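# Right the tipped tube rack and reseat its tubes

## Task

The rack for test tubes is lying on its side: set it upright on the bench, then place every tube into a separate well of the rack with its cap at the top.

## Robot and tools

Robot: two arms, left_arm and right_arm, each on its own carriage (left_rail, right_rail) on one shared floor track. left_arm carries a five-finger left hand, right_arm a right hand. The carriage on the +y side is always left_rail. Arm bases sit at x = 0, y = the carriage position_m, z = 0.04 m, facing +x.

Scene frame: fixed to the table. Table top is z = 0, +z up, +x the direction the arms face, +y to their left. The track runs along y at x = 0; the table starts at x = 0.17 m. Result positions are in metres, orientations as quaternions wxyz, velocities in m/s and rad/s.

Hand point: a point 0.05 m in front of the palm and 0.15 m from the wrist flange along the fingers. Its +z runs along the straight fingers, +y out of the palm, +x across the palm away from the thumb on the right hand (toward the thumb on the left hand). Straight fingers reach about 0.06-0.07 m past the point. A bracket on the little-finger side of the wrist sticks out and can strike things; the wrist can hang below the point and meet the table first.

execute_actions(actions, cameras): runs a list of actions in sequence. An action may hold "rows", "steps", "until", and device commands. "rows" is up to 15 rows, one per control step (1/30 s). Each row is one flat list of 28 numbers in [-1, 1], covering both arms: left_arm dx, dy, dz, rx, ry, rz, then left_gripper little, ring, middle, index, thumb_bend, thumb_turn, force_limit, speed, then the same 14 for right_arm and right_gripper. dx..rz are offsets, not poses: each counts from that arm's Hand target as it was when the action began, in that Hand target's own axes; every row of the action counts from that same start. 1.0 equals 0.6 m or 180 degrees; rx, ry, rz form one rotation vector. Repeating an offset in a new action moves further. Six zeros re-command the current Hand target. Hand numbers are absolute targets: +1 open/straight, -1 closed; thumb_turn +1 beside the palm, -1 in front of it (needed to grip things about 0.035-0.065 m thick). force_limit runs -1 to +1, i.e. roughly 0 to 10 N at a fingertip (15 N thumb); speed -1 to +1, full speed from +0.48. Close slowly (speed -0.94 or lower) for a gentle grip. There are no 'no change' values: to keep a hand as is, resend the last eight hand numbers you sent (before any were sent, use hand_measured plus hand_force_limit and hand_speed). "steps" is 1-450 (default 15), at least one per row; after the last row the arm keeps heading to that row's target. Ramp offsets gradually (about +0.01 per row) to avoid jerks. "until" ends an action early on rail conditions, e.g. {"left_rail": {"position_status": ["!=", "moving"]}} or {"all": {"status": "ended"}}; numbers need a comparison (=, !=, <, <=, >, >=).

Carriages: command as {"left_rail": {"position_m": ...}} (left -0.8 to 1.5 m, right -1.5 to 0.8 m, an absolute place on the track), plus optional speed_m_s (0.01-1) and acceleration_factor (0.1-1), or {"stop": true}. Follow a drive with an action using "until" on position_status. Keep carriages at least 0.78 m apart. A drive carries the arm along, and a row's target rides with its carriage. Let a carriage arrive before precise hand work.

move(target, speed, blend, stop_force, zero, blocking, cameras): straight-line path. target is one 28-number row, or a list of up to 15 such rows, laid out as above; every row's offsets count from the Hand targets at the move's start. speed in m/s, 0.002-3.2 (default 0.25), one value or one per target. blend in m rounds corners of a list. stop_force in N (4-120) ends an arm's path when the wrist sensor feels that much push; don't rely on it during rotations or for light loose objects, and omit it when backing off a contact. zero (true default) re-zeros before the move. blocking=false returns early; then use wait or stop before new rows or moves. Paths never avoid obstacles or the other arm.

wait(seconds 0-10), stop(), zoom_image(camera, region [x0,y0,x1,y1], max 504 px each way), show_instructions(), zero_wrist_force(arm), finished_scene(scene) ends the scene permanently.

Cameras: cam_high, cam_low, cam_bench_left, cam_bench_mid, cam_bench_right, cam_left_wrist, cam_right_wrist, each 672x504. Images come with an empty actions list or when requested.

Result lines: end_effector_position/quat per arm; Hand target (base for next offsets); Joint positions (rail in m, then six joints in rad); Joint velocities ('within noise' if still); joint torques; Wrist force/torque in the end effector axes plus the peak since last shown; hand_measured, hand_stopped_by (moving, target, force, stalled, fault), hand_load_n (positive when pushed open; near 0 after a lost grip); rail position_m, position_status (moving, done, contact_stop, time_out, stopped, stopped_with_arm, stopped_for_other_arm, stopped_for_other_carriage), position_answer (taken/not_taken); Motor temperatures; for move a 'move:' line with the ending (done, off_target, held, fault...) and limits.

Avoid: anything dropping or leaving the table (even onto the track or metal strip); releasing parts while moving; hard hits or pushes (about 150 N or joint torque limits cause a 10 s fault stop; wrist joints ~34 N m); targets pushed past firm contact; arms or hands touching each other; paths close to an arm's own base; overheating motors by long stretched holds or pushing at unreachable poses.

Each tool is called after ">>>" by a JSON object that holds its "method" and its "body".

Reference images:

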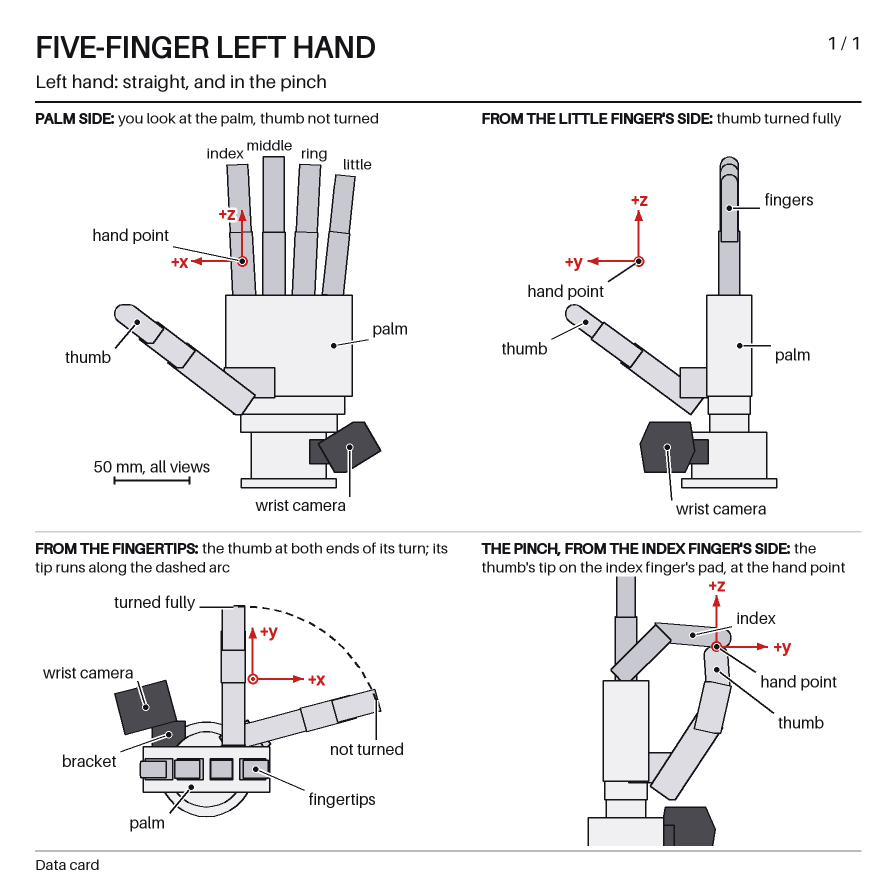

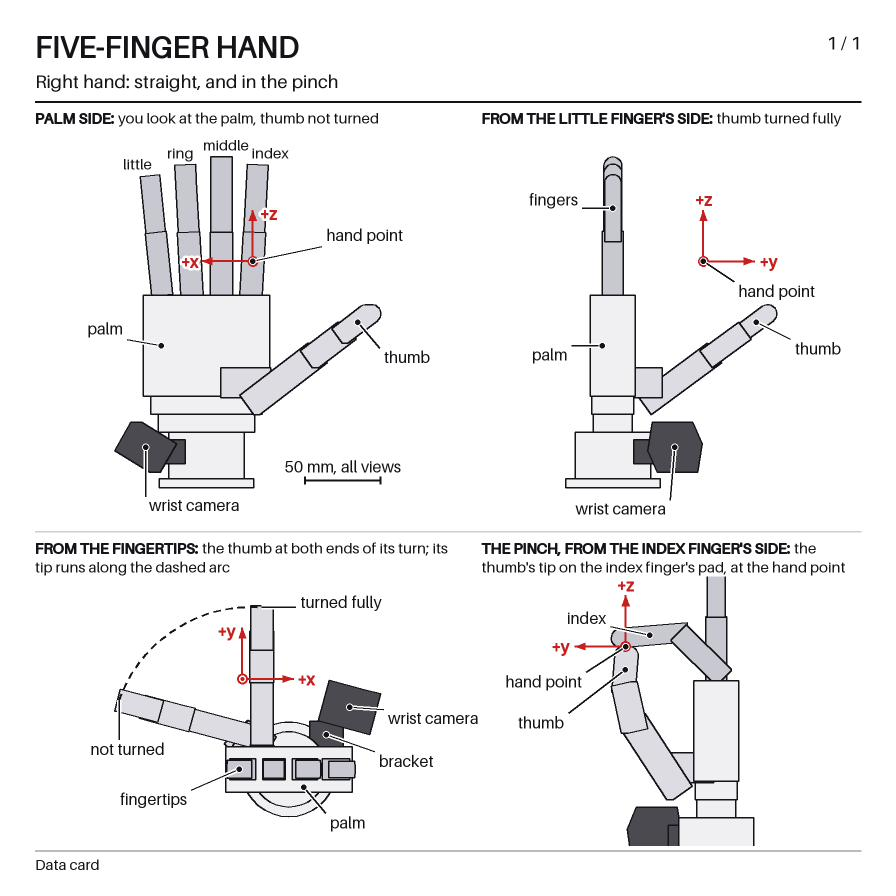

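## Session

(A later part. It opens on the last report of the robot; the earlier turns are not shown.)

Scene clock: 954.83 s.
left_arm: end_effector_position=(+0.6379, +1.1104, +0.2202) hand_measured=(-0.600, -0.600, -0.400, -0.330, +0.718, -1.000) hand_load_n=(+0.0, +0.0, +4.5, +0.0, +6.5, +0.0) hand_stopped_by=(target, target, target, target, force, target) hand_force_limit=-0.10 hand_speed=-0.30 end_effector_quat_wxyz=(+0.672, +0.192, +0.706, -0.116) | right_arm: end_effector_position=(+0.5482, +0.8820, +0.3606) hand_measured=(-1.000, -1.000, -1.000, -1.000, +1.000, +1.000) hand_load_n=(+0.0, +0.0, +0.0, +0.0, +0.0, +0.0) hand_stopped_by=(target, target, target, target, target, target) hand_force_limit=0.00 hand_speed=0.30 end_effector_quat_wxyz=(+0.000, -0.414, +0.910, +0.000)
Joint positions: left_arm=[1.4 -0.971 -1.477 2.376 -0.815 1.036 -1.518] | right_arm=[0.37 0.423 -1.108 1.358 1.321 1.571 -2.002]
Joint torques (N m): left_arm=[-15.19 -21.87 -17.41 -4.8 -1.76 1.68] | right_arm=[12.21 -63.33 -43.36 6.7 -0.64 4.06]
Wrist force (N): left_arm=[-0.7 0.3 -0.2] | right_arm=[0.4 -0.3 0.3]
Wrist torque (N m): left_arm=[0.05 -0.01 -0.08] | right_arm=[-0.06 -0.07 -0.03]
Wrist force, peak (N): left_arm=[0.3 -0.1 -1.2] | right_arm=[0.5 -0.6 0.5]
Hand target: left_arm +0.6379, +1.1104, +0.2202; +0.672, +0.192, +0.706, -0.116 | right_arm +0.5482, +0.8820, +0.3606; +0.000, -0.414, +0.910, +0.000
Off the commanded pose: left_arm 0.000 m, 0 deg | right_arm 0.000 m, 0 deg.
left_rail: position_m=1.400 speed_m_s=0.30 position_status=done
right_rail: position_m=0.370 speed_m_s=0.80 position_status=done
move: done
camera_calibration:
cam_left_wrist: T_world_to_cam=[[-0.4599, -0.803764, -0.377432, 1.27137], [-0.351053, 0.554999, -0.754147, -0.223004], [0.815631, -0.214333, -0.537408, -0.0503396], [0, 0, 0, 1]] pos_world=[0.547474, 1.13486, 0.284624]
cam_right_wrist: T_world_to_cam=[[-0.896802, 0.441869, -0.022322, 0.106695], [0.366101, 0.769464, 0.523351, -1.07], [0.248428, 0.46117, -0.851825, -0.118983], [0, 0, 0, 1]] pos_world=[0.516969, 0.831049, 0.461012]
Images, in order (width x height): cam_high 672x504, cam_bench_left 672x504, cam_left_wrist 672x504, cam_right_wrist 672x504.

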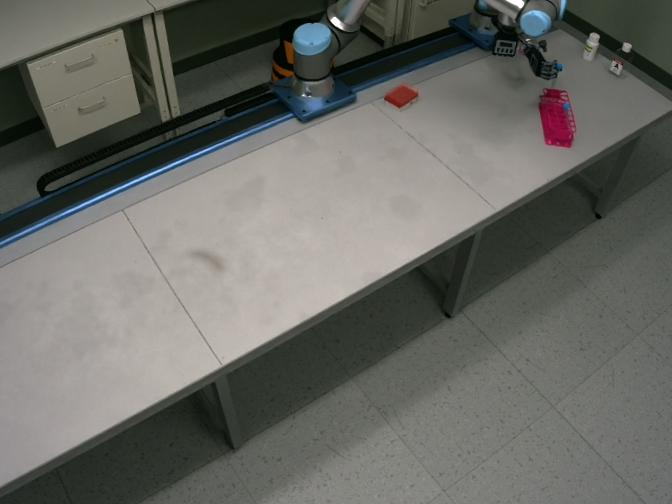

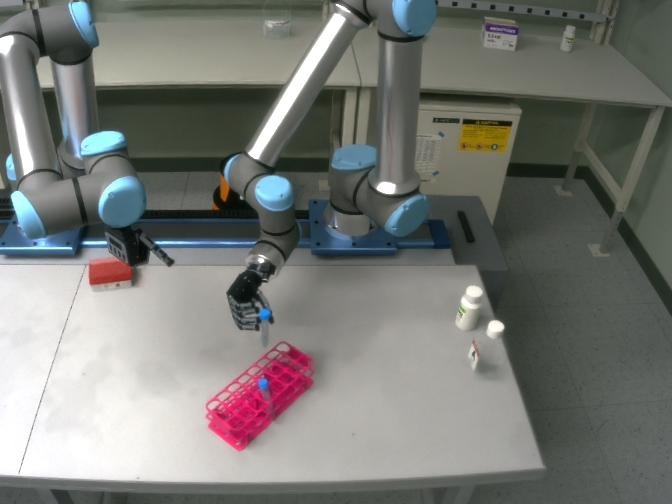

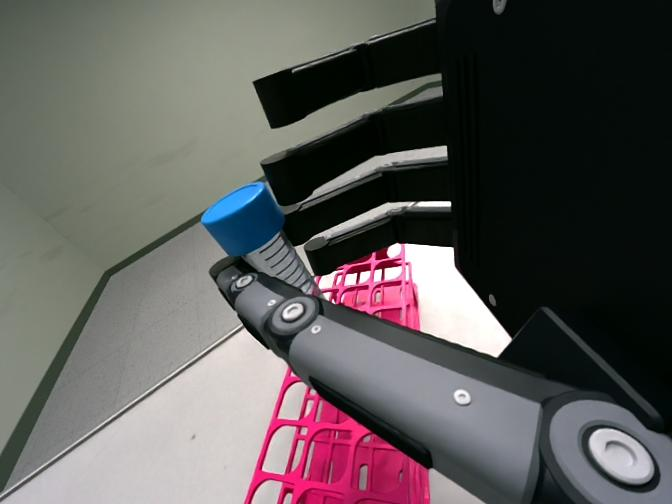

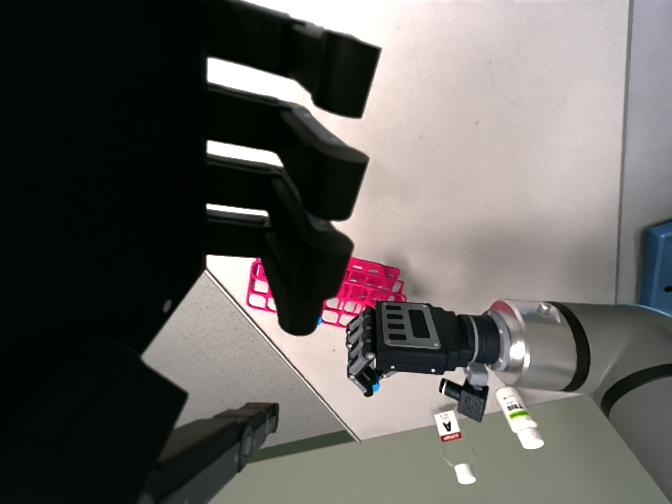

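>>> {"method": "move", "body": {"target": [0.0908,-0.0143,0.0017,0,0,0,-0.6,-0.6,-0.4,-0.33,-0.2,-1,-0.1,-0.3,0,0,0,0,0,0,-1,-1,-1,-1,1,1,0,0.3], "speed": 0.1, "cameras": ["cam_bench_left","cam_high","cam_bench_mid"]}}

>>> {"method": "zoom_image", "body": {"camera": "cam_bench_left", "region": [230, 320, 310, 400]}}

>>> {"method": "zoom_image", "body": {"camera": "cam_bench_mid", "region": [580, 320, 660, 400]}}

>>> {"method": "zoom_image", "body": {"camera": "cam_high", "region": [520, 60, 600, 140]}}

Scene clock: 975.90 s.
left_arm: end_effector_position=(+0.6338, +1.1086, +0.1653) hand_measured=(-0.600, -0.600, -0.400, -0.330, +0.718, -1.000) hand_load_n=(+0.0, +0.0, +4.0, +0.0, +6.5, +0.0) hand_stopped_by=(target, target, target, target, force, target) hand_force_limit=-0.10 hand_speed=-0.30 end_effector_quat_wxyz=(+0.672, +0.192, +0.706, -0.116) | right_arm: end_effector_position=(+0.5482, +0.8820, +0.3606) hand_measured=(-1.000, -1.000, -1.000, -1.000, +1.000, +1.000) hand_load_n=(+0.0, +0.0, +0.0, +0.0, +0.0, +0.0) hand_stopped_by=(target, target, target, target, target, target) hand_force_limit=0.00 hand_speed=0.30 end_effector_quat_wxyz=(+0.000, -0.414, +0.910, +0.000)
Joint positions: left_arm=[1.4 -0.982 -1.372 2.411 -0.956 1.025 -1.519] | right_arm=[0.37 0.423 -1.108 1.358 1.321 1.571 -2.002]
Joint torques (N m): left_arm=[-17.13 -24.99 -12.97 -4.31 -1.94 1.99] | right_arm=[12.81 -63.79 -42.99 7.08 2.06 3.65]
Wrist force (N): left_arm=[-0.7 0.1 -0.3] | right_arm=[0.3 0.0 0.3]
Wrist torque (N m): left_arm=[0.04 -0.02 -0.08] | right_arm=[-0.04 -0.06 -0.03]
Wrist force, peak (N): left_arm=[-1.5 0.2 -0.4] | right_arm=[0.8 -0.5 0.4]
Hand target: left_arm +0.6338, +1.1086, +0.1652; +0.672, +0.192, +0.706, -0.116 | right_arm +0.5482, +0.8820, +0.3606; +0.000, -0.414, +0.910, +0.000
Off the commanded pose: left_arm 0.000 m, 0 deg | right_arm 0.000 m, 0 deg.
left_rail: position_m=1.400 speed_m_s=0.30 position_status=done
right_rail: position_m=0.370 speed_m_s=0.80 position_status=done
move: done
Images, in order (width x height): cam_high 672x504, cam_bench_left 672x504, cam_bench_mid 672x504.

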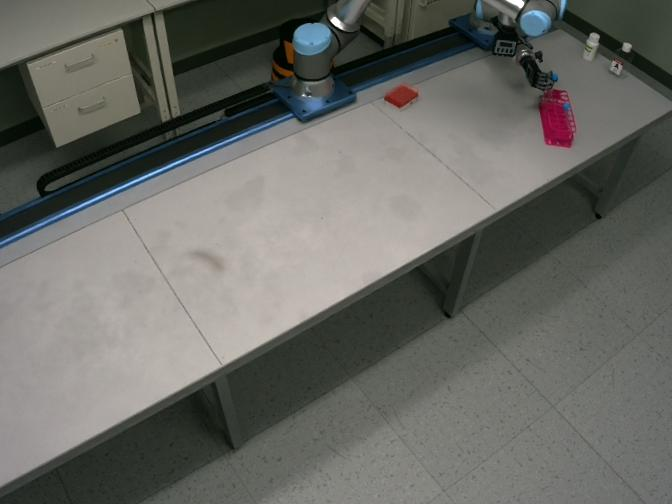

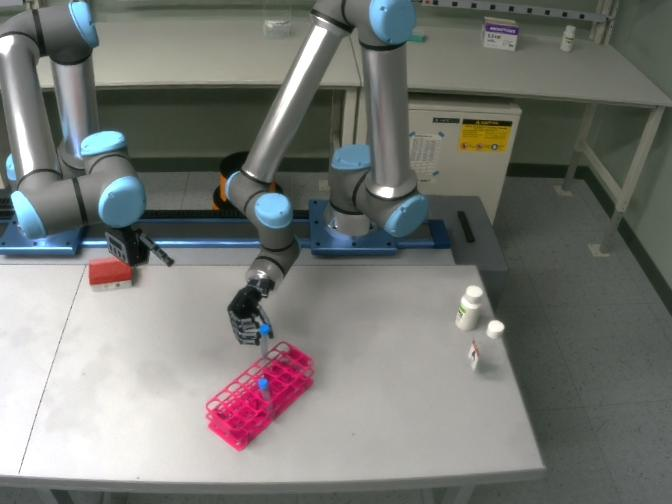

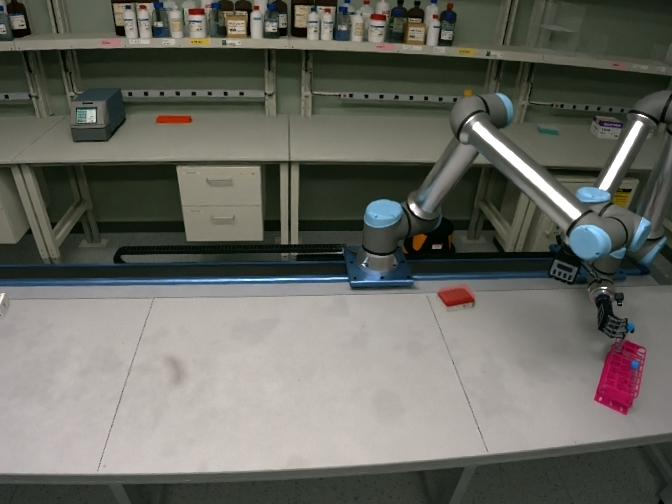

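Scaled by 6.300 from the camera's 672x504 image, which has a finer 960x720 frame.

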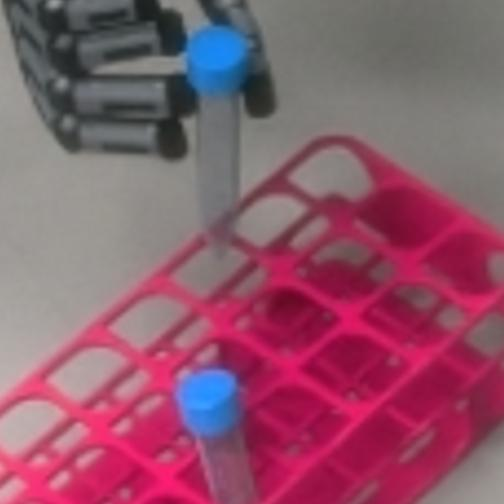

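Scaled by 6.300 from the camera's 672x504 image, which has a finer 960x720 frame.

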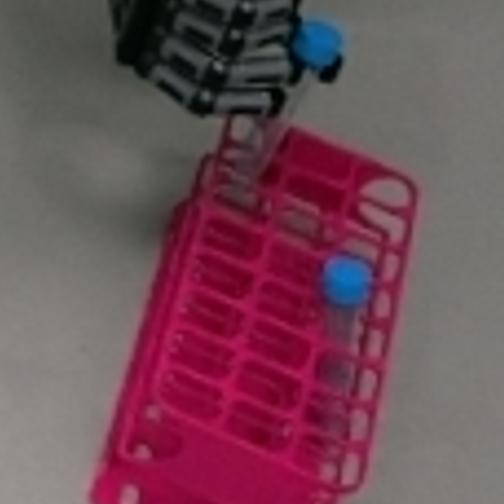

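Scaled by 6.300 from the camera's 672x504 image, which has a finer 960x720 frame.

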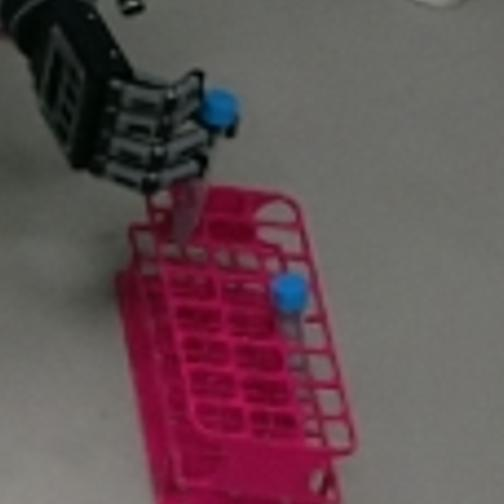

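>>> {"method": "move", "body": {"target": [0.0125,-0.0073,0.001,0,0,0,-0.6,-0.6,-0.4,-0.33,-0.2,-1,-0.1,-0.3,0,0,0,0,0,0,-1,-1,-1,-1,1,1,0,0.3], "speed": 0.05, "stop_force": 8, "cameras": ["cam_bench_left","cam_bench_mid","cam_left_wrist"]}}

>>> {"method": "zoom_image", "body": {"camera": "cam_bench_left", "region": [235, 330, 295, 390]}}

>>> {"method": "zoom_image", "body": {"camera": "cam_bench_mid", "region": [590, 320, 650, 380]}}

Scene clock: 998.87 s.
left_arm: end_effector_position=(+0.6323, +1.1052, +0.1573) hand_measured=(-0.600, -0.600, -0.400, -0.330, +0.718, -1.000) hand_load_n=(+0.0, +0.0, +4.5, +0.0, +6.5, +0.0) hand_stopped_by=(target, target, target, target, force, target) hand_force_limit=-0.10 hand_speed=-0.30 end_effector_quat_wxyz=(+0.672, +0.192, +0.706, -0.116) | right_arm: end_effector_position=(+0.5482, +0.8820, +0.3606) hand_measured=(-1.000, -1.000, -1.000, -1.000, +1.000, +1.000) hand_load_n=(+0.0, +0.0, +0.0, +0.0, +0.0, +0.0) hand_stopped_by=(target, target, target, target, target, target) hand_force_limit=0.00 hand_speed=0.30 end_effector_quat_wxyz=(+0.000, -0.414, +0.910, +0.000)
Joint positions: left_arm=[1.4 -0.99 -1.354 2.414 -0.976 1.018 -1.52] | right_arm=[0.37 0.423 -1.108 1.358 1.321 1.571 -2.002]
Joint torques (N m): left_arm=[-17.42 -24.61 -11.68 -4.46 -1.81 -1.71] | right_arm=[11.77 -66.24 -43.06 6.81 1.8 3.47]
Wrist force (N): left_arm=[-1.0 0.2 -0.2] | right_arm=[0.5 -0.4 0.3]
Wrist torque (N m): left_arm=[0.05 0.04 -0.10] | right_arm=[-0.10 -0.09 -0.03]
Wrist force, peak (N): left_arm=[-1.0 0.4 -0.6] | right_arm=[0.4 -0.5 0.8]
Hand target: left_arm +0.6323, +1.1052, +0.1573; +0.672, +0.192, +0.706, -0.116 | right_arm +0.5482, +0.8820, +0.3606; +0.000, -0.414, +0.910, +0.000
Off the commanded pose: left_arm 0.000 m, 0 deg | right_arm 0.000 m, 0 deg.
left_rail: position_m=1.400 speed_m_s=0.30 position_status=done
right_rail: position_m=0.370 speed_m_s=0.80 position_status=done
move: done
camera_calibration:
cam_left_wrist: T_world_to_cam=[[-0.459806, -0.803822, -0.377425, 1.24088], [-0.350996, 0.554919, -0.754233, -0.269441], [0.815709, -0.214326, -0.537293, -0.080765], [0, 0, 0, 1]] pos_world=[0.541873, 1.12966, 0.221724]
Images, in order (width x height): cam_bench_left 672x504, cam_bench_mid 672x504, cam_left_wrist 672x504.

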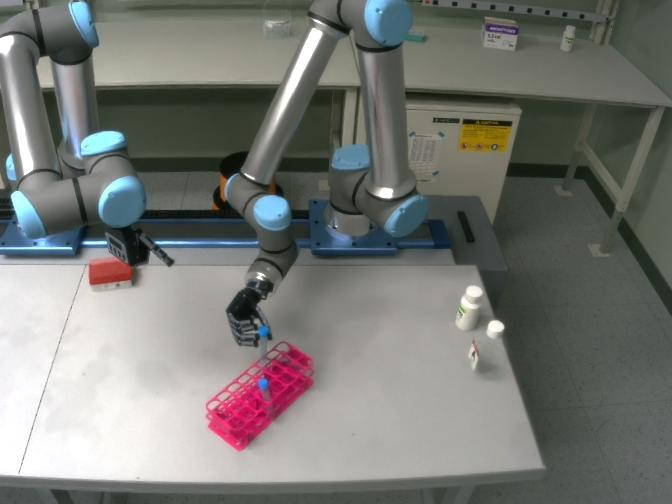

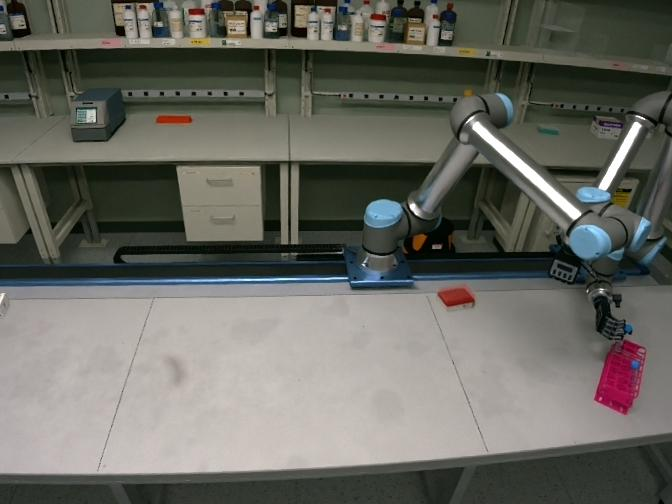

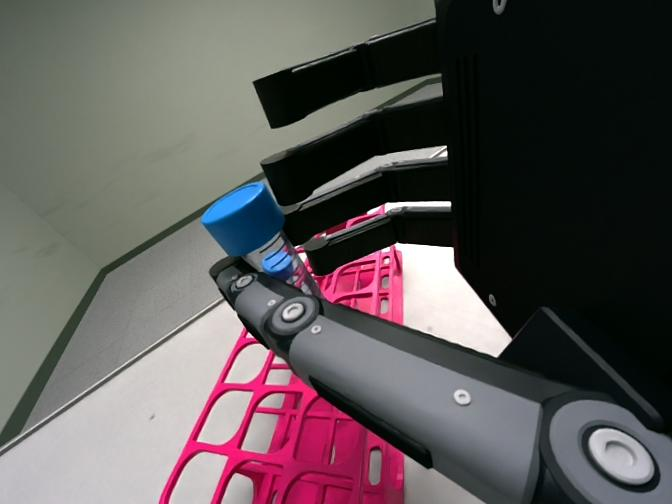

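Scaled by 8.400 from the camera's 672x504 image, which has a finer 960x720 frame.

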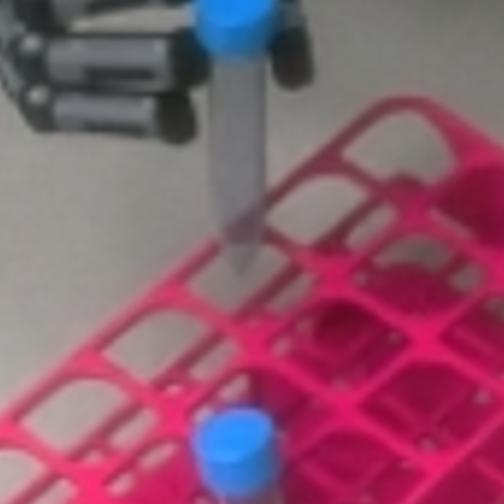

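Scaled by 8.400 from the camera's 672x504 image, which has a finer 960x720 frame.

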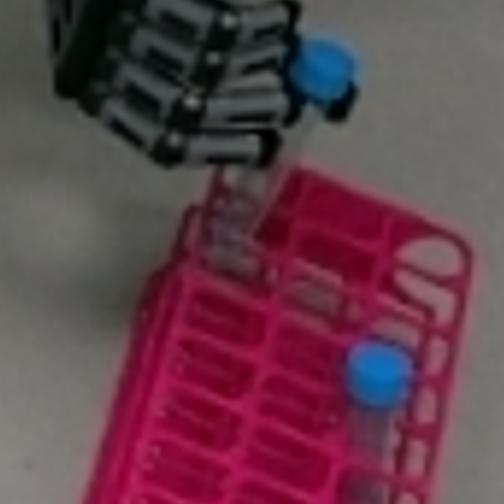

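>>> {"method": "move", "body": {"target": [0.0369,-0.0035,0.0026,0,0,0,-0.6,-0.6,-0.4,-0.33,-0.2,-1,-0.1,-0.3,0,0,0,0,0,0,-1,-1,-1,-1,1,1,0,0.3], "speed": 0.05, "stop_force": 8, "cameras": ["cam_bench_left","cam_bench_mid","cam_high"]}}

>>> {"method": "zoom_image", "body": {"camera": "cam_bench_left", "region": [235, 330, 295, 390]}}

>>> {"method": "zoom_image", "body": {"camera": "cam_high", "region": [530, 60, 590, 120]}}

Scene clock: 1011.47 s.
left_arm: end_effector_position=(+0.6323, +1.1052, +0.1350) hand_measured=(-0.600, -0.600, -0.400, -0.330, +0.718, -1.000) hand_load_n=(+0.0, +0.0, +4.0, +0.0, +6.5, +0.0) hand_stopped_by=(target, target, target, target, force, target) hand_force_limit=-0.10 hand_speed=-0.30 end_effector_quat_wxyz=(+0.672, +0.192, +0.706, -0.116) | right_arm: end_effector_position=(+0.5482, +0.8820, +0.3606) hand_measured=(-1.000, -1.000, -1.000, -1.000, +1.000, +1.000) hand_load_n=(+0.0, +0.0, +0.0, +0.5, +0.0, +0.0) hand_stopped_by=(target, target, target, target, target, target) hand_force_limit=0.00 hand_speed=0.30 end_effector_quat_wxyz=(+0.000, -0.414, +0.910, +0.000)
Joint positions: left_arm=[1.4 -0.99 -1.306 2.422 -1.033 1.018 -1.52] | right_arm=[0.37 0.423 -1.108 1.358 1.321 1.571 -2.002]
Joint torques (N m): left_arm=[4.95 -26.57 -10.41 -4.49 0.87 1.74] | right_arm=[11.21 -64.42 -42.78 7.29 2.38 3.7]
Wrist force (N): left_arm=[-0.7 0.1 -0.1] | right_arm=[0.7 0.1 0.4]
Wrist torque (N m): left_arm=[0.01 -0.01 -0.08] | right_arm=[-0.01 -0.13 0.00]
Wrist force, peak (N): left_arm=[-1.3 0.2 -0.4] | right_arm=[0.8 0.0 0.3]
Hand target: left_arm +0.6323, +1.1053, +0.1350; +0.672, +0.192, +0.706, -0.116 | right_arm +0.5482, +0.8820, +0.3606; +0.000, -0.414, +0.910, +0.000
Off the commanded pose: left_arm 0.000 m, 0 deg | right_arm 0.000 m, 0 deg.
left_rail: position_m=1.400 speed_m_s=0.30 position_status=done
right_rail: position_m=0.370 speed_m_s=0.80 position_status=done
move: done
Images, in order (width x height): cam_high 672x504, cam_bench_left 672x504, cam_bench_mid 672x504.

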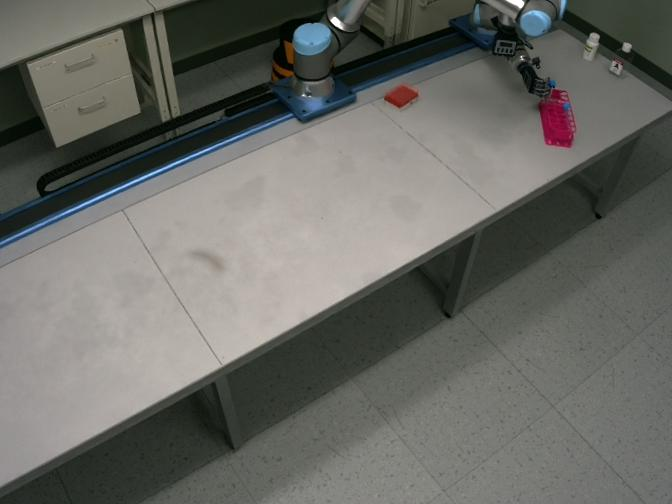

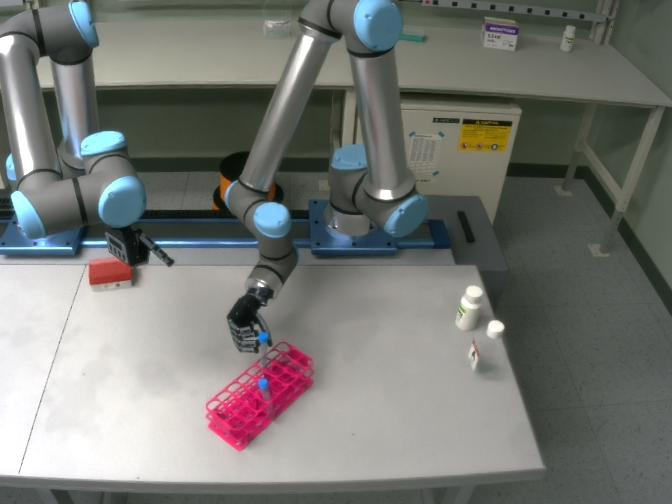

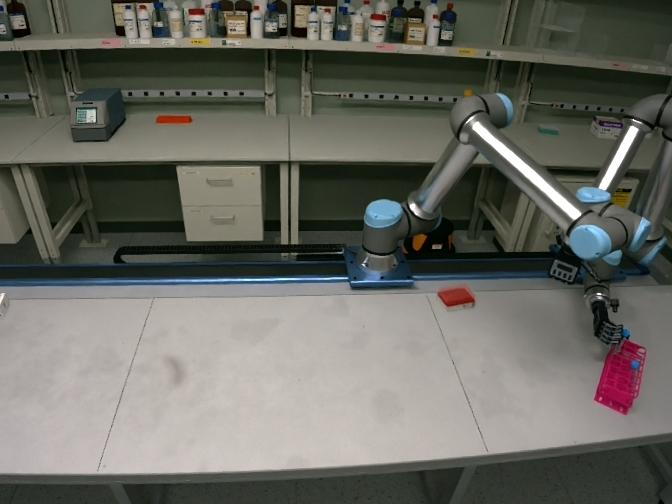

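Scaled by 8.400 from the camera's 672x504 image, which has a finer 960x720 frame.

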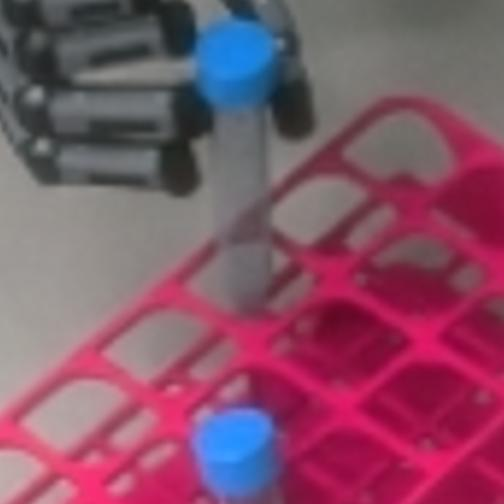

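Scaled by 8.400 from the camera's 672x504 image, which has a finer 960x720 frame.

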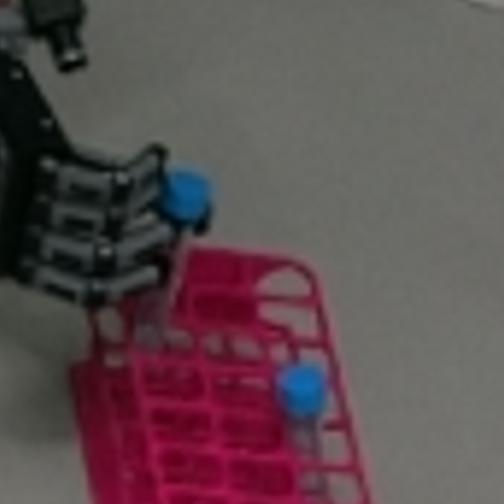

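>>> {"method": "move", "body": {"target": [0.0331,-0.0032,0.0024,0,0,0,-0.6,-0.6,-0.4,-0.33,-0.2,-1,-0.1,-0.3,0,0,0,0,0,0,-1,-1,-1,-1,1,1,0,0.3], "speed": 0.04, "stop_force": 8, "cameras": ["cam_bench_left"]}}

>>> {"method": "zoom_image", "body": {"camera": "cam_bench_left", "region": [235, 330, 295, 390]}}

Scene clock: 1019.93 s.
left_arm: end_effector_position=(+0.6323, +1.1052, +0.1150) hand_measured=(-0.600, -0.600, -0.400, -0.330, +0.718, -1.000) hand_load_n=(+0.0, +0.0, +4.0, -0.5, +6.0, +0.0) hand_stopped_by=(target, target, target, target, force, target) hand_force_limit=-0.10 hand_speed=-0.30 end_effector_quat_wxyz=(+0.672, +0.192, +0.706, -0.116) | right_arm: end_effector_position=(+0.5482, +0.8820, +0.3606) hand_measured=(-1.000, -1.000, -1.000, -1.000, +1.000, +1.000) hand_load_n=(+0.0, +0.0, +0.0, +0.0, +0.0, +0.0) hand_stopped_by=(target, target, target, target, target, target) hand_force_limit=0.00 hand_speed=0.30 end_effector_quat_wxyz=(+0.000, -0.414, +0.910, +0.000)
Joint positions: left_arm=[1.4 -0.99 -1.26 2.428 -1.084 1.018 -1.52] | right_arm=[0.37 0.423 -1.108 1.358 1.321 1.571 -2.002]
Joint torques (N m): left_arm=[-12.89 -28.08 -7 -4.53 -0.38 2.09] | right_arm=[10.94 -65.15 -42.7 6.8 2.19 3.51]
Wrist force (N): left_arm=[-0.5 0.3 -0.3] | right_arm=[0.5 0.0 0.3]
Wrist torque (N m): left_arm=[0.05 -0.04 -0.07] | right_arm=[-0.03 -0.09 -0.02]
Wrist force, peak (N): left_arm=[-1.2 0.5 -0.3] | right_arm=[0.7 -0.2 0.5]
Hand target: left_arm +0.6323, +1.1052, +0.1150; +0.672, +0.192, +0.706, -0.116 | right_arm +0.5482, +0.8820, +0.3606; +0.000, -0.414, +0.910, +0.000
Off the commanded pose: left_arm 0.000 m, 0 deg | right_arm 0.000 m, 0 deg.
left_rail: position_m=1.400 speed_m_s=0.30 position_status=done
right_rail: position_m=0.370 speed_m_s=0.80 position_status=done
move: done
Images, in order (width x height): cam_bench_left 672x504.

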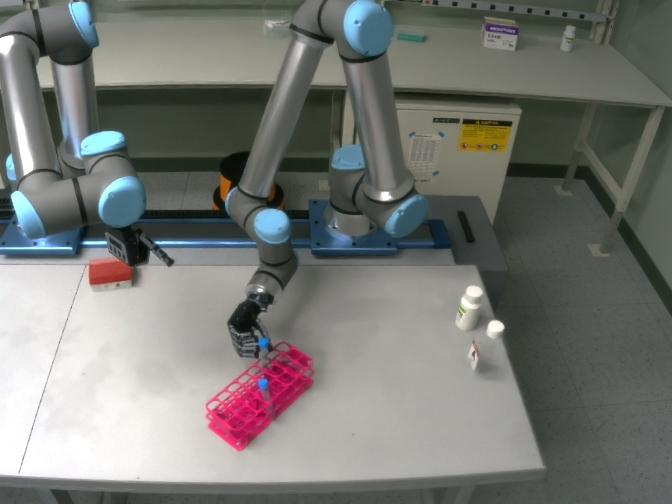

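Scaled by 8.400 from the camera's 672x504 image, which has a finer 960x720 frame.

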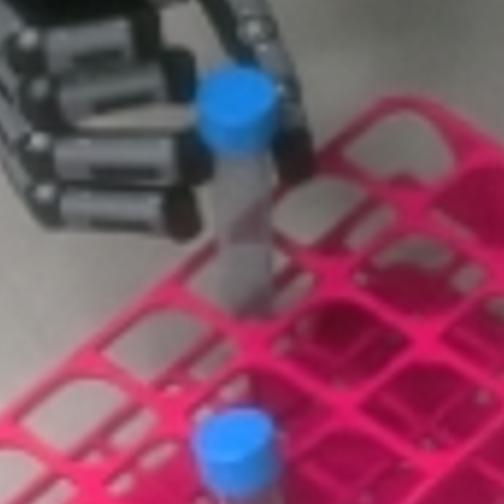

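>>> {"method": "move", "body": {"target": [0.0232,-0.0022,0.0017,0,0,0,-0.6,-0.6,-0.4,-0.33,-0.2,-1,-0.1,-0.3,0,0,0,0,0,0,-1,-1,-1,-1,1,1,0,0.3], "speed": 0.04, "stop_force": 6}}

>>> {"method": "execute_actions", "body": {"actions": [{"rows":[[0,0,0,0,0,0,-0.6,-0.6,-0.4,-0.33,1,-1,-0.1,-0.7,0,0,0,0,0,0,-1,-1,-1,-1,1,1,0,0.3]],"steps":60}], "cameras": ["cam_bench_left","cam_left_wrist"]}}

>>> {"method": "zoom_image", "body": {"camera": "cam_bench_left", "region": [225, 320, 305, 400]}}

Scene clock: 1036.73 s.
left_arm: end_effector_position=(+0.6323, +1.1052, +0.1010) hand_measured=(-0.600, -0.600, -0.400, -0.330, +0.718, -1.000) hand_load_n=(+0.0, +0.0, +4.5, +0.0, +6.5, +0.0) hand_stopped_by=(target, target, target, target, force, target) hand_force_limit=-0.10 hand_speed=-0.30 end_effector_quat_wxyz=(+0.672, +0.192, +0.706, -0.116) | right_arm: end_effector_position=(+0.5482, +0.8820, +0.3606) hand_measured=(-1.000, -1.000, -1.000, -1.000, +1.000, +1.000) hand_load_n=(+0.0, +0.0, +0.0, +0.0, +0.0, +0.0) hand_stopped_by=(target, target, target, target, target, target) hand_force_limit=0.00 hand_speed=0.30 end_effector_quat_wxyz=(+0.000, -0.414, +0.910, +0.000)
Joint positions: left_arm=[1.4 -0.99 -1.228 2.431 -1.12 1.018 -1.52] | right_arm=[0.37 0.423 -1.108 1.358 1.321 1.571 -2.002]
Joint torques (N m): left_arm=[4.61 -30.29 -5.98 -4.21 0.7 2.04] | right_arm=[11.86 -64.79 -42.07 6.84 2.08 3.47]
Wrist force (N): left_arm=[-0.7 0.7 -0.3] | right_arm=[0.3 -0.4 0.3]
Wrist torque (N m): left_arm=[0.10 -0.03 -0.08] | right_arm=[-0.09 -0.05 -0.04]
Wrist force, peak (N): left_arm=[-1.2 0.2 0.1] | right_arm=[0.5 -0.5 0.6]
Hand target: left_arm +0.6323, +1.1052, +0.1010; +0.672, +0.192, +0.706, -0.116 | right_arm +0.5482, +0.8820, +0.3606; +0.000, -0.414, +0.910, +0.000
Off the commanded pose: left_arm 0.000 m, 0 deg | right_arm 0.000 m, 0 deg.
left_rail: position_m=1.400 speed_m_s=0.30 position_status=done
right_rail: position_m=0.370 speed_m_s=0.80 position_status=done
move: done

Scene clock: 1038.93 s.
left_arm: end_effector_position=(+0.6323, +1.1052, +0.1010) hand_measured=(-0.600, -0.600, -0.400, -0.330, +1.000, -1.000) hand_load_n=(+0.0, +0.0, +0.0, +0.0, +0.0, +0.5) hand_stopped_by=(target, target, target, target, target, target) hand_force_limit=-0.10 hand_speed=-0.70 end_effector_quat_wxyz=(+0.672, +0.192, +0.706, -0.116) | right_arm: end_effector_position=(+0.5482, +0.8820, +0.3606) hand_measured=(-1.000, -1.000, -1.000, -1.000, +1.000, +1.000) hand_load_n=(+0.0, +0.0, +0.0, +0.0, +0.0, +0.5) hand_stopped_by=(target, target, target, target, target, target) hand_force_limit=0.00 hand_speed=0.30 end_effector_quat_wxyz=(+0.000, -0.414, +0.910, +0.000)
Joint positions: left_arm=[1.4 -0.99 -1.228 2.431 -1.12 1.018 -1.52] | right_arm=[0.37 0.423 -1.108 1.358 1.321 1.571 -2.002]
Joint torques (N m): left_arm=[5.33 -31.36 -8.35 -4.77 0.84 1.81] | right_arm=[12.13 -64.04 -41.82 7.06 2.31 2.95]
Wrist force (N): left_arm=[-0.5 0.2 -0.4] | right_arm=[0.3 -0.2 0.4]
Wrist torque (N m): left_arm=[0.05 -0.04 -0.07] | right_arm=[-0.07 -0.07 -0.03]
Wrist force, peak (N): left_arm=[-1.1 0.3 -0.3] | right_arm=[0.5 -0.1 0.7]
Hand target: left_arm +0.6323, +1.1052, +0.1010; +0.672, +0.192, +0.706, -0.116 | right_arm +0.5482, +0.8820, +0.3606; +0.000, -0.414, +0.910, +0.000
Off the commanded pose: left_arm 0.000 m, 0 deg | right_arm 0.000 m, 0 deg.
left_rail: position_m=1.400 speed_m_s=0.30 position_status=done
right_rail: position_m=0.370 speed_m_s=0.80 position_status=done
camera_calibration:
cam_left_wrist: T_world_to_cam=[[-0.459806, -0.803822, -0.377425, 1.21963], [-0.350996, 0.554919, -0.754233, -0.311904], [0.815709, -0.214326, -0.537293, -0.111015], [0, 0, 0, 1]] pos_world=[0.541873, 1.12966, 0.165424]
Images, in order (width x height): cam_bench_left 672x504, cam_left_wrist 672x504.

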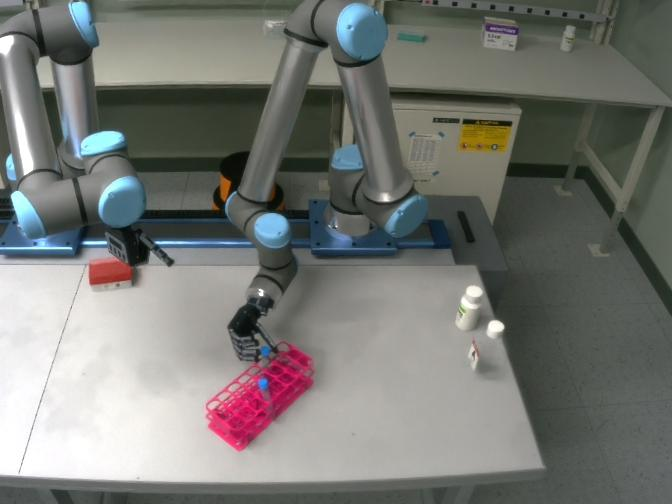

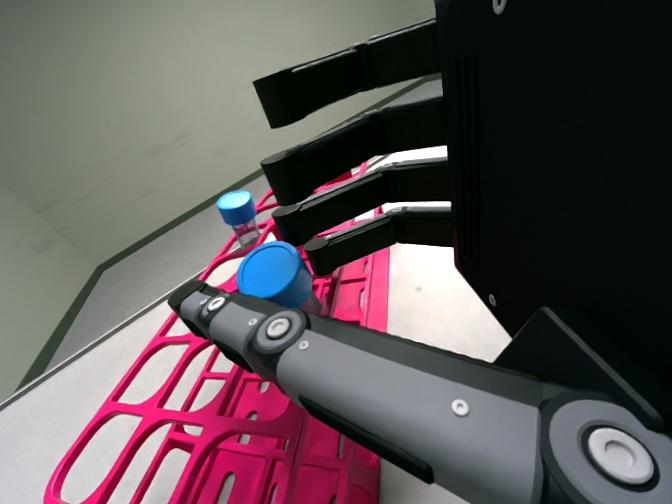

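Scaled by 6.300 from the camera's 672x504 image, which has a finer 960x720 frame.

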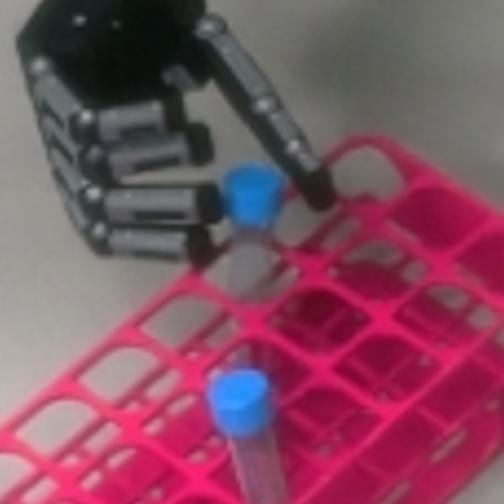

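>>> {"method": "move", "body": {"target": [[0,-0.0167,0,0,0,0,-0.6,-0.6,-0.4,-0.33,1,-1,-0.1,-0.7,0,0,0,0,0,0,-1,-1,-1,-1,1,1,0,0.3],[0,-0.05,-0.028,0,0,0,-0.6,-0.6,-0.4,-0.33,1,-1,-0.1,-0.7,0,0,0,0,0,0,-1,-1,-1,-1,1,1,0,0.3],[-0.05,-0.15,-0.05,0,0,0,-0.6,-0.6,-0.4,-0.33,1,-1,-0.1,-0.7,0,0,0,0,0,0,-1,-1,-1,-1,1,1,0,0.3]], "speed": 0.06, "cameras": ["cam_bench_left","cam_right_wrist","cam_high"]}}

>>> {"method": "zoom_image", "body": {"camera": "cam_bench_left", "region": [200, 320, 330, 450]}}

>>> {"method": "zoom_image", "body": {"camera": "cam_right_wrist", "region": [240, 220, 440, 380]}}

Scene clock: 1066.80 s.
left_arm: end_effector_position=(+0.5676, +1.0335, +0.1244) hand_measured=(-0.600, -0.600, -0.400, -0.330, +1.000, -1.000) hand_load_n=(+0.0, +0.0, +0.0, +0.0, +0.0, +0.0) hand_stopped_by=(target, target, target, target, target, target) hand_force_limit=-0.10 hand_speed=-0.70 end_effector_quat_wxyz=(+0.672, +0.192, +0.706, -0.116) | right_arm: end_effector_position=(+0.5482, +0.8820, +0.3606) hand_measured=(-1.000, -1.000, -1.000, -1.000, +1.000, +1.000) hand_load_n=(+0.0, +0.0, +0.0, +0.5, +0.0, +0.0) hand_stopped_by=(target, target, target, target, target, target) hand_force_limit=0.00 hand_speed=0.30 end_effector_quat_wxyz=(+0.000, -0.414, +0.910, +0.000)
Joint positions: left_arm=[1.4 -1.216 -1.284 2.43 -1.046 0.792 -1.546] | right_arm=[0.37 0.423 -1.108 1.358 1.321 1.571 -2.002]
Joint torques (N m): left_arm=[-18.13 -57.36 -27.37 1.49 -1.83 -2.07] | right_arm=[13.8 -65.93 -42.67 6.97 2.08 2.91]
Wrist force (N): left_arm=[-1.0 0.2 -0.2] | right_arm=[0.4 -0.4 0.3]
Wrist torque (N m): left_arm=[0.05 0.03 -0.11] | right_arm=[-0.09 -0.08 -0.03]
Wrist force, peak (N): left_arm=[-1.5 -0.3 -0.3] | right_arm=[0.6 -0.6 0.7]
Hand target: left_arm +0.5675, +1.0334, +0.1244; +0.672, +0.192, +0.706, -0.116 | right_arm +0.5482, +0.8820, +0.3606; +0.000, -0.414, +0.910, +0.000
Off the commanded pose: left_arm 0.000 m, 0 deg | right_arm 0.000 m, 0 deg.
left_rail: position_m=1.400 speed_m_s=0.30 position_status=done
right_rail: position_m=0.370 speed_m_s=0.80 position_status=done
move: done
camera_calibration:
cam_right_wrist: T_world_to_cam=[[-0.896802, 0.441869, -0.022322, 0.106695], [0.366101, 0.769464, 0.523351, -1.07], [0.248428, 0.46117, -0.851825, -0.118983], [0, 0, 0, 1]] pos_world=[0.516969, 0.831049, 0.461012]
Images, in order (width x height): cam_high 672x504, cam_bench_left 672x504, cam_right_wrist 672x504.

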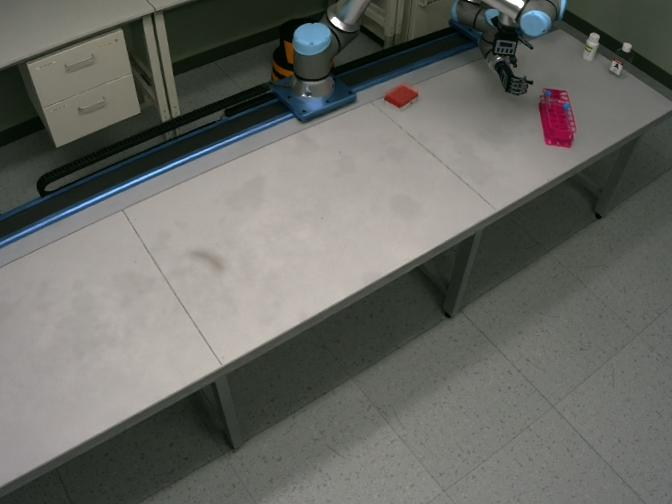

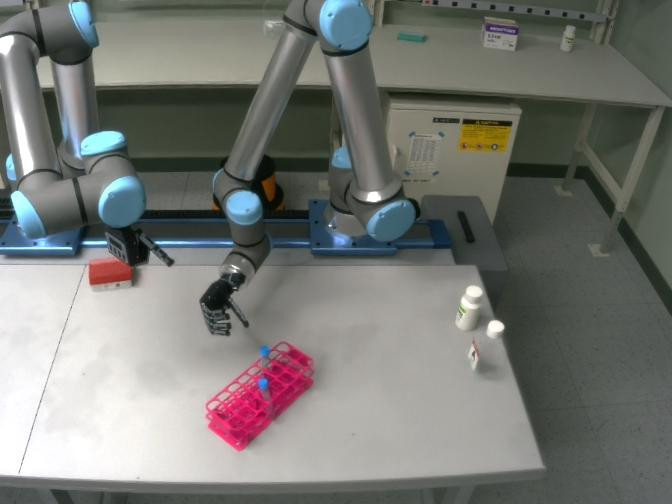

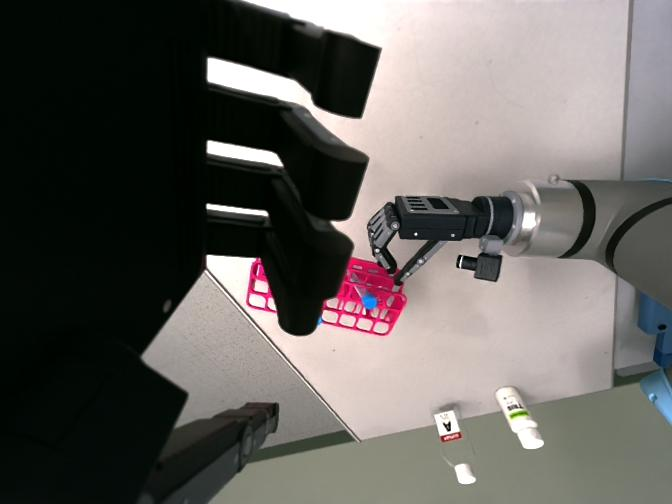

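Scaled by 3.877 from the camera's 672x504 image, which has a finer 960x720 frame.

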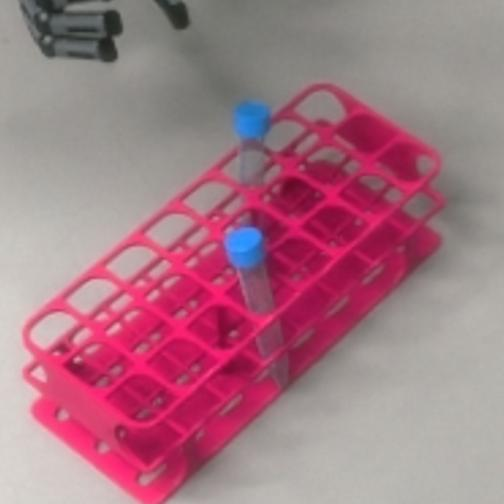

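Scaled by 2.520 from the camera's 672x504 image, which has a finer 960x720 frame.

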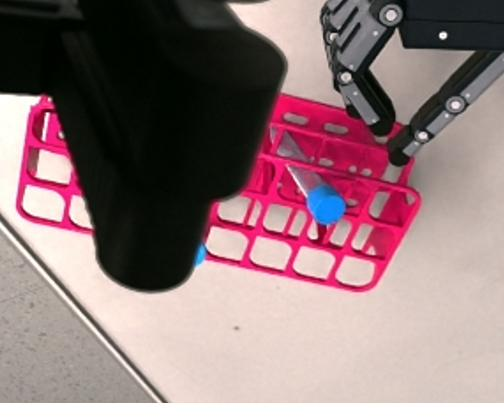

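>>> {"method": "execute_actions", "body": {"actions": [], "cameras": ["cam_low","cam_bench_mid"]}}

>>> {"method": "zoom_image", "body": {"camera": "cam_low", "region": [582, 180, 672, 270]}}

>>> {"method": "zoom_image", "body": {"camera": "cam_bench_mid", "region": [585, 330, 665, 420]}}

Scene clock: 1074.87 s.
left_arm: end_effector_position=(+0.5675, +1.0334, +0.1244) hand_measured=(-0.600, -0.600, -0.400, -0.330, +1.000, -1.000) hand_load_n=(+0.0, +0.0, +0.0, +0.0, +0.0, +0.0) hand_stopped_by=(target, target, target, target, target, target) hand_force_limit=-0.10 hand_speed=-0.70 end_effector_quat_wxyz=(+0.672, +0.192, +0.706, -0.116) | right_arm: end_effector_position=(+0.5482, +0.8820, +0.3606) hand_measured=(-1.000, -1.000, -1.000, -1.000, +1.000, +1.000) hand_load_n=(+0.0, +0.0, +0.0, +0.0, +0.0, +0.0) hand_stopped_by=(target, target, target, target, target, target) hand_force_limit=0.00 hand_speed=0.30 end_effector_quat_wxyz=(+0.000, -0.414, +0.910, +0.000)
Joint positions: left_arm=[1.4 -1.217 -1.284 2.43 -1.046 0.792 -1.546] | right_arm=[0.37 0.423 -1.108 1.358 1.321 1.571 -2.002]
Joint velocities: within noise
Joint torques (N m): left_arm=[-16.35 -56.28 -26.59 1.11 -1.57 -2.13] | right_arm=[13.16 -65.63 -42.18 7.15 1.97 3.37]
Motor temperatures (°C): left_arm=[27 33 27 35 35 32] | right_arm=[34 35 27 32 31 30]
Wrist force (N): left_arm=[-0.9 0.1 -0.4] | right_arm=[0.6 -0.2 0.3]
Wrist torque (N m): left_arm=[0.03 0.01 -0.10] | right_arm=[-0.06 -0.11 -0.02]
Wrist force, peak (N): left_arm=[-1.0 0.1 -0.7] | right_arm=[0.6 -0.3 0.7]
Hand target: left_arm +0.5675, +1.0334, +0.1244; +0.672, +0.192, +0.706, -0.116 | right_arm +0.5482, +0.8820, +0.3606; +0.000, -0.414, +0.910, +0.000
Off the commanded pose: left_arm 0.000 m, 0 deg | right_arm 0.000 m, 0 deg.
left_rail: position_m=1.400 speed_m_s=0.30 position_status=done
right_rail: position_m=0.370 speed_m_s=0.80 position_status=done
Images, in order (width x height): cam_low 672x504, cam_bench_mid 672x504.

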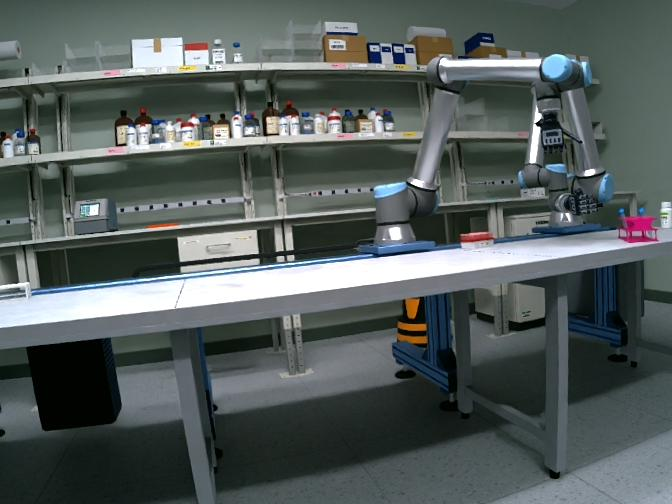

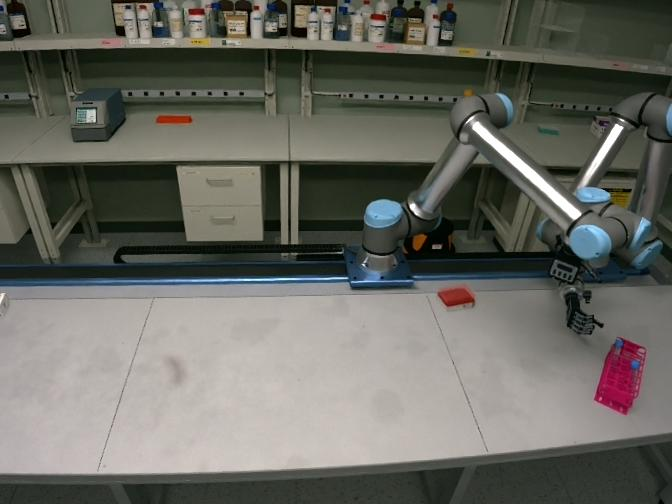

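Scaled by 5.600 from the camera's 672x504 image, which has a finer 960x720 frame.

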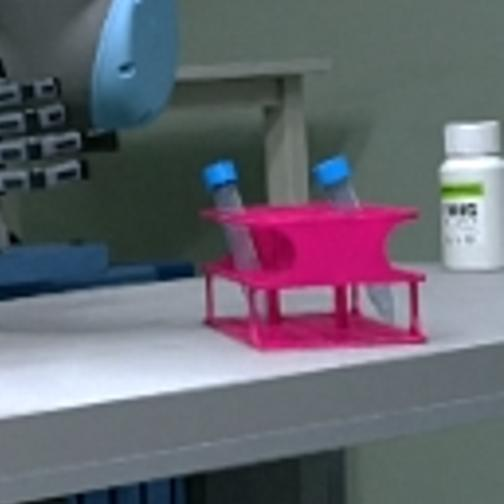

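Scaled by 5.600 from the camera's 672x504 image, which has a finer 960x720 frame.

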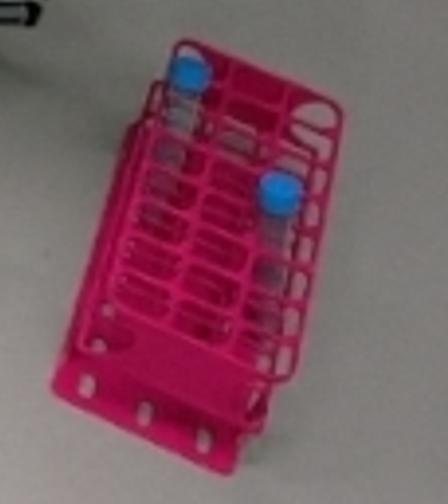

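>>> {"method": "finished_scene", "body": {"scene": 2}}

The scene is finished: the task was done.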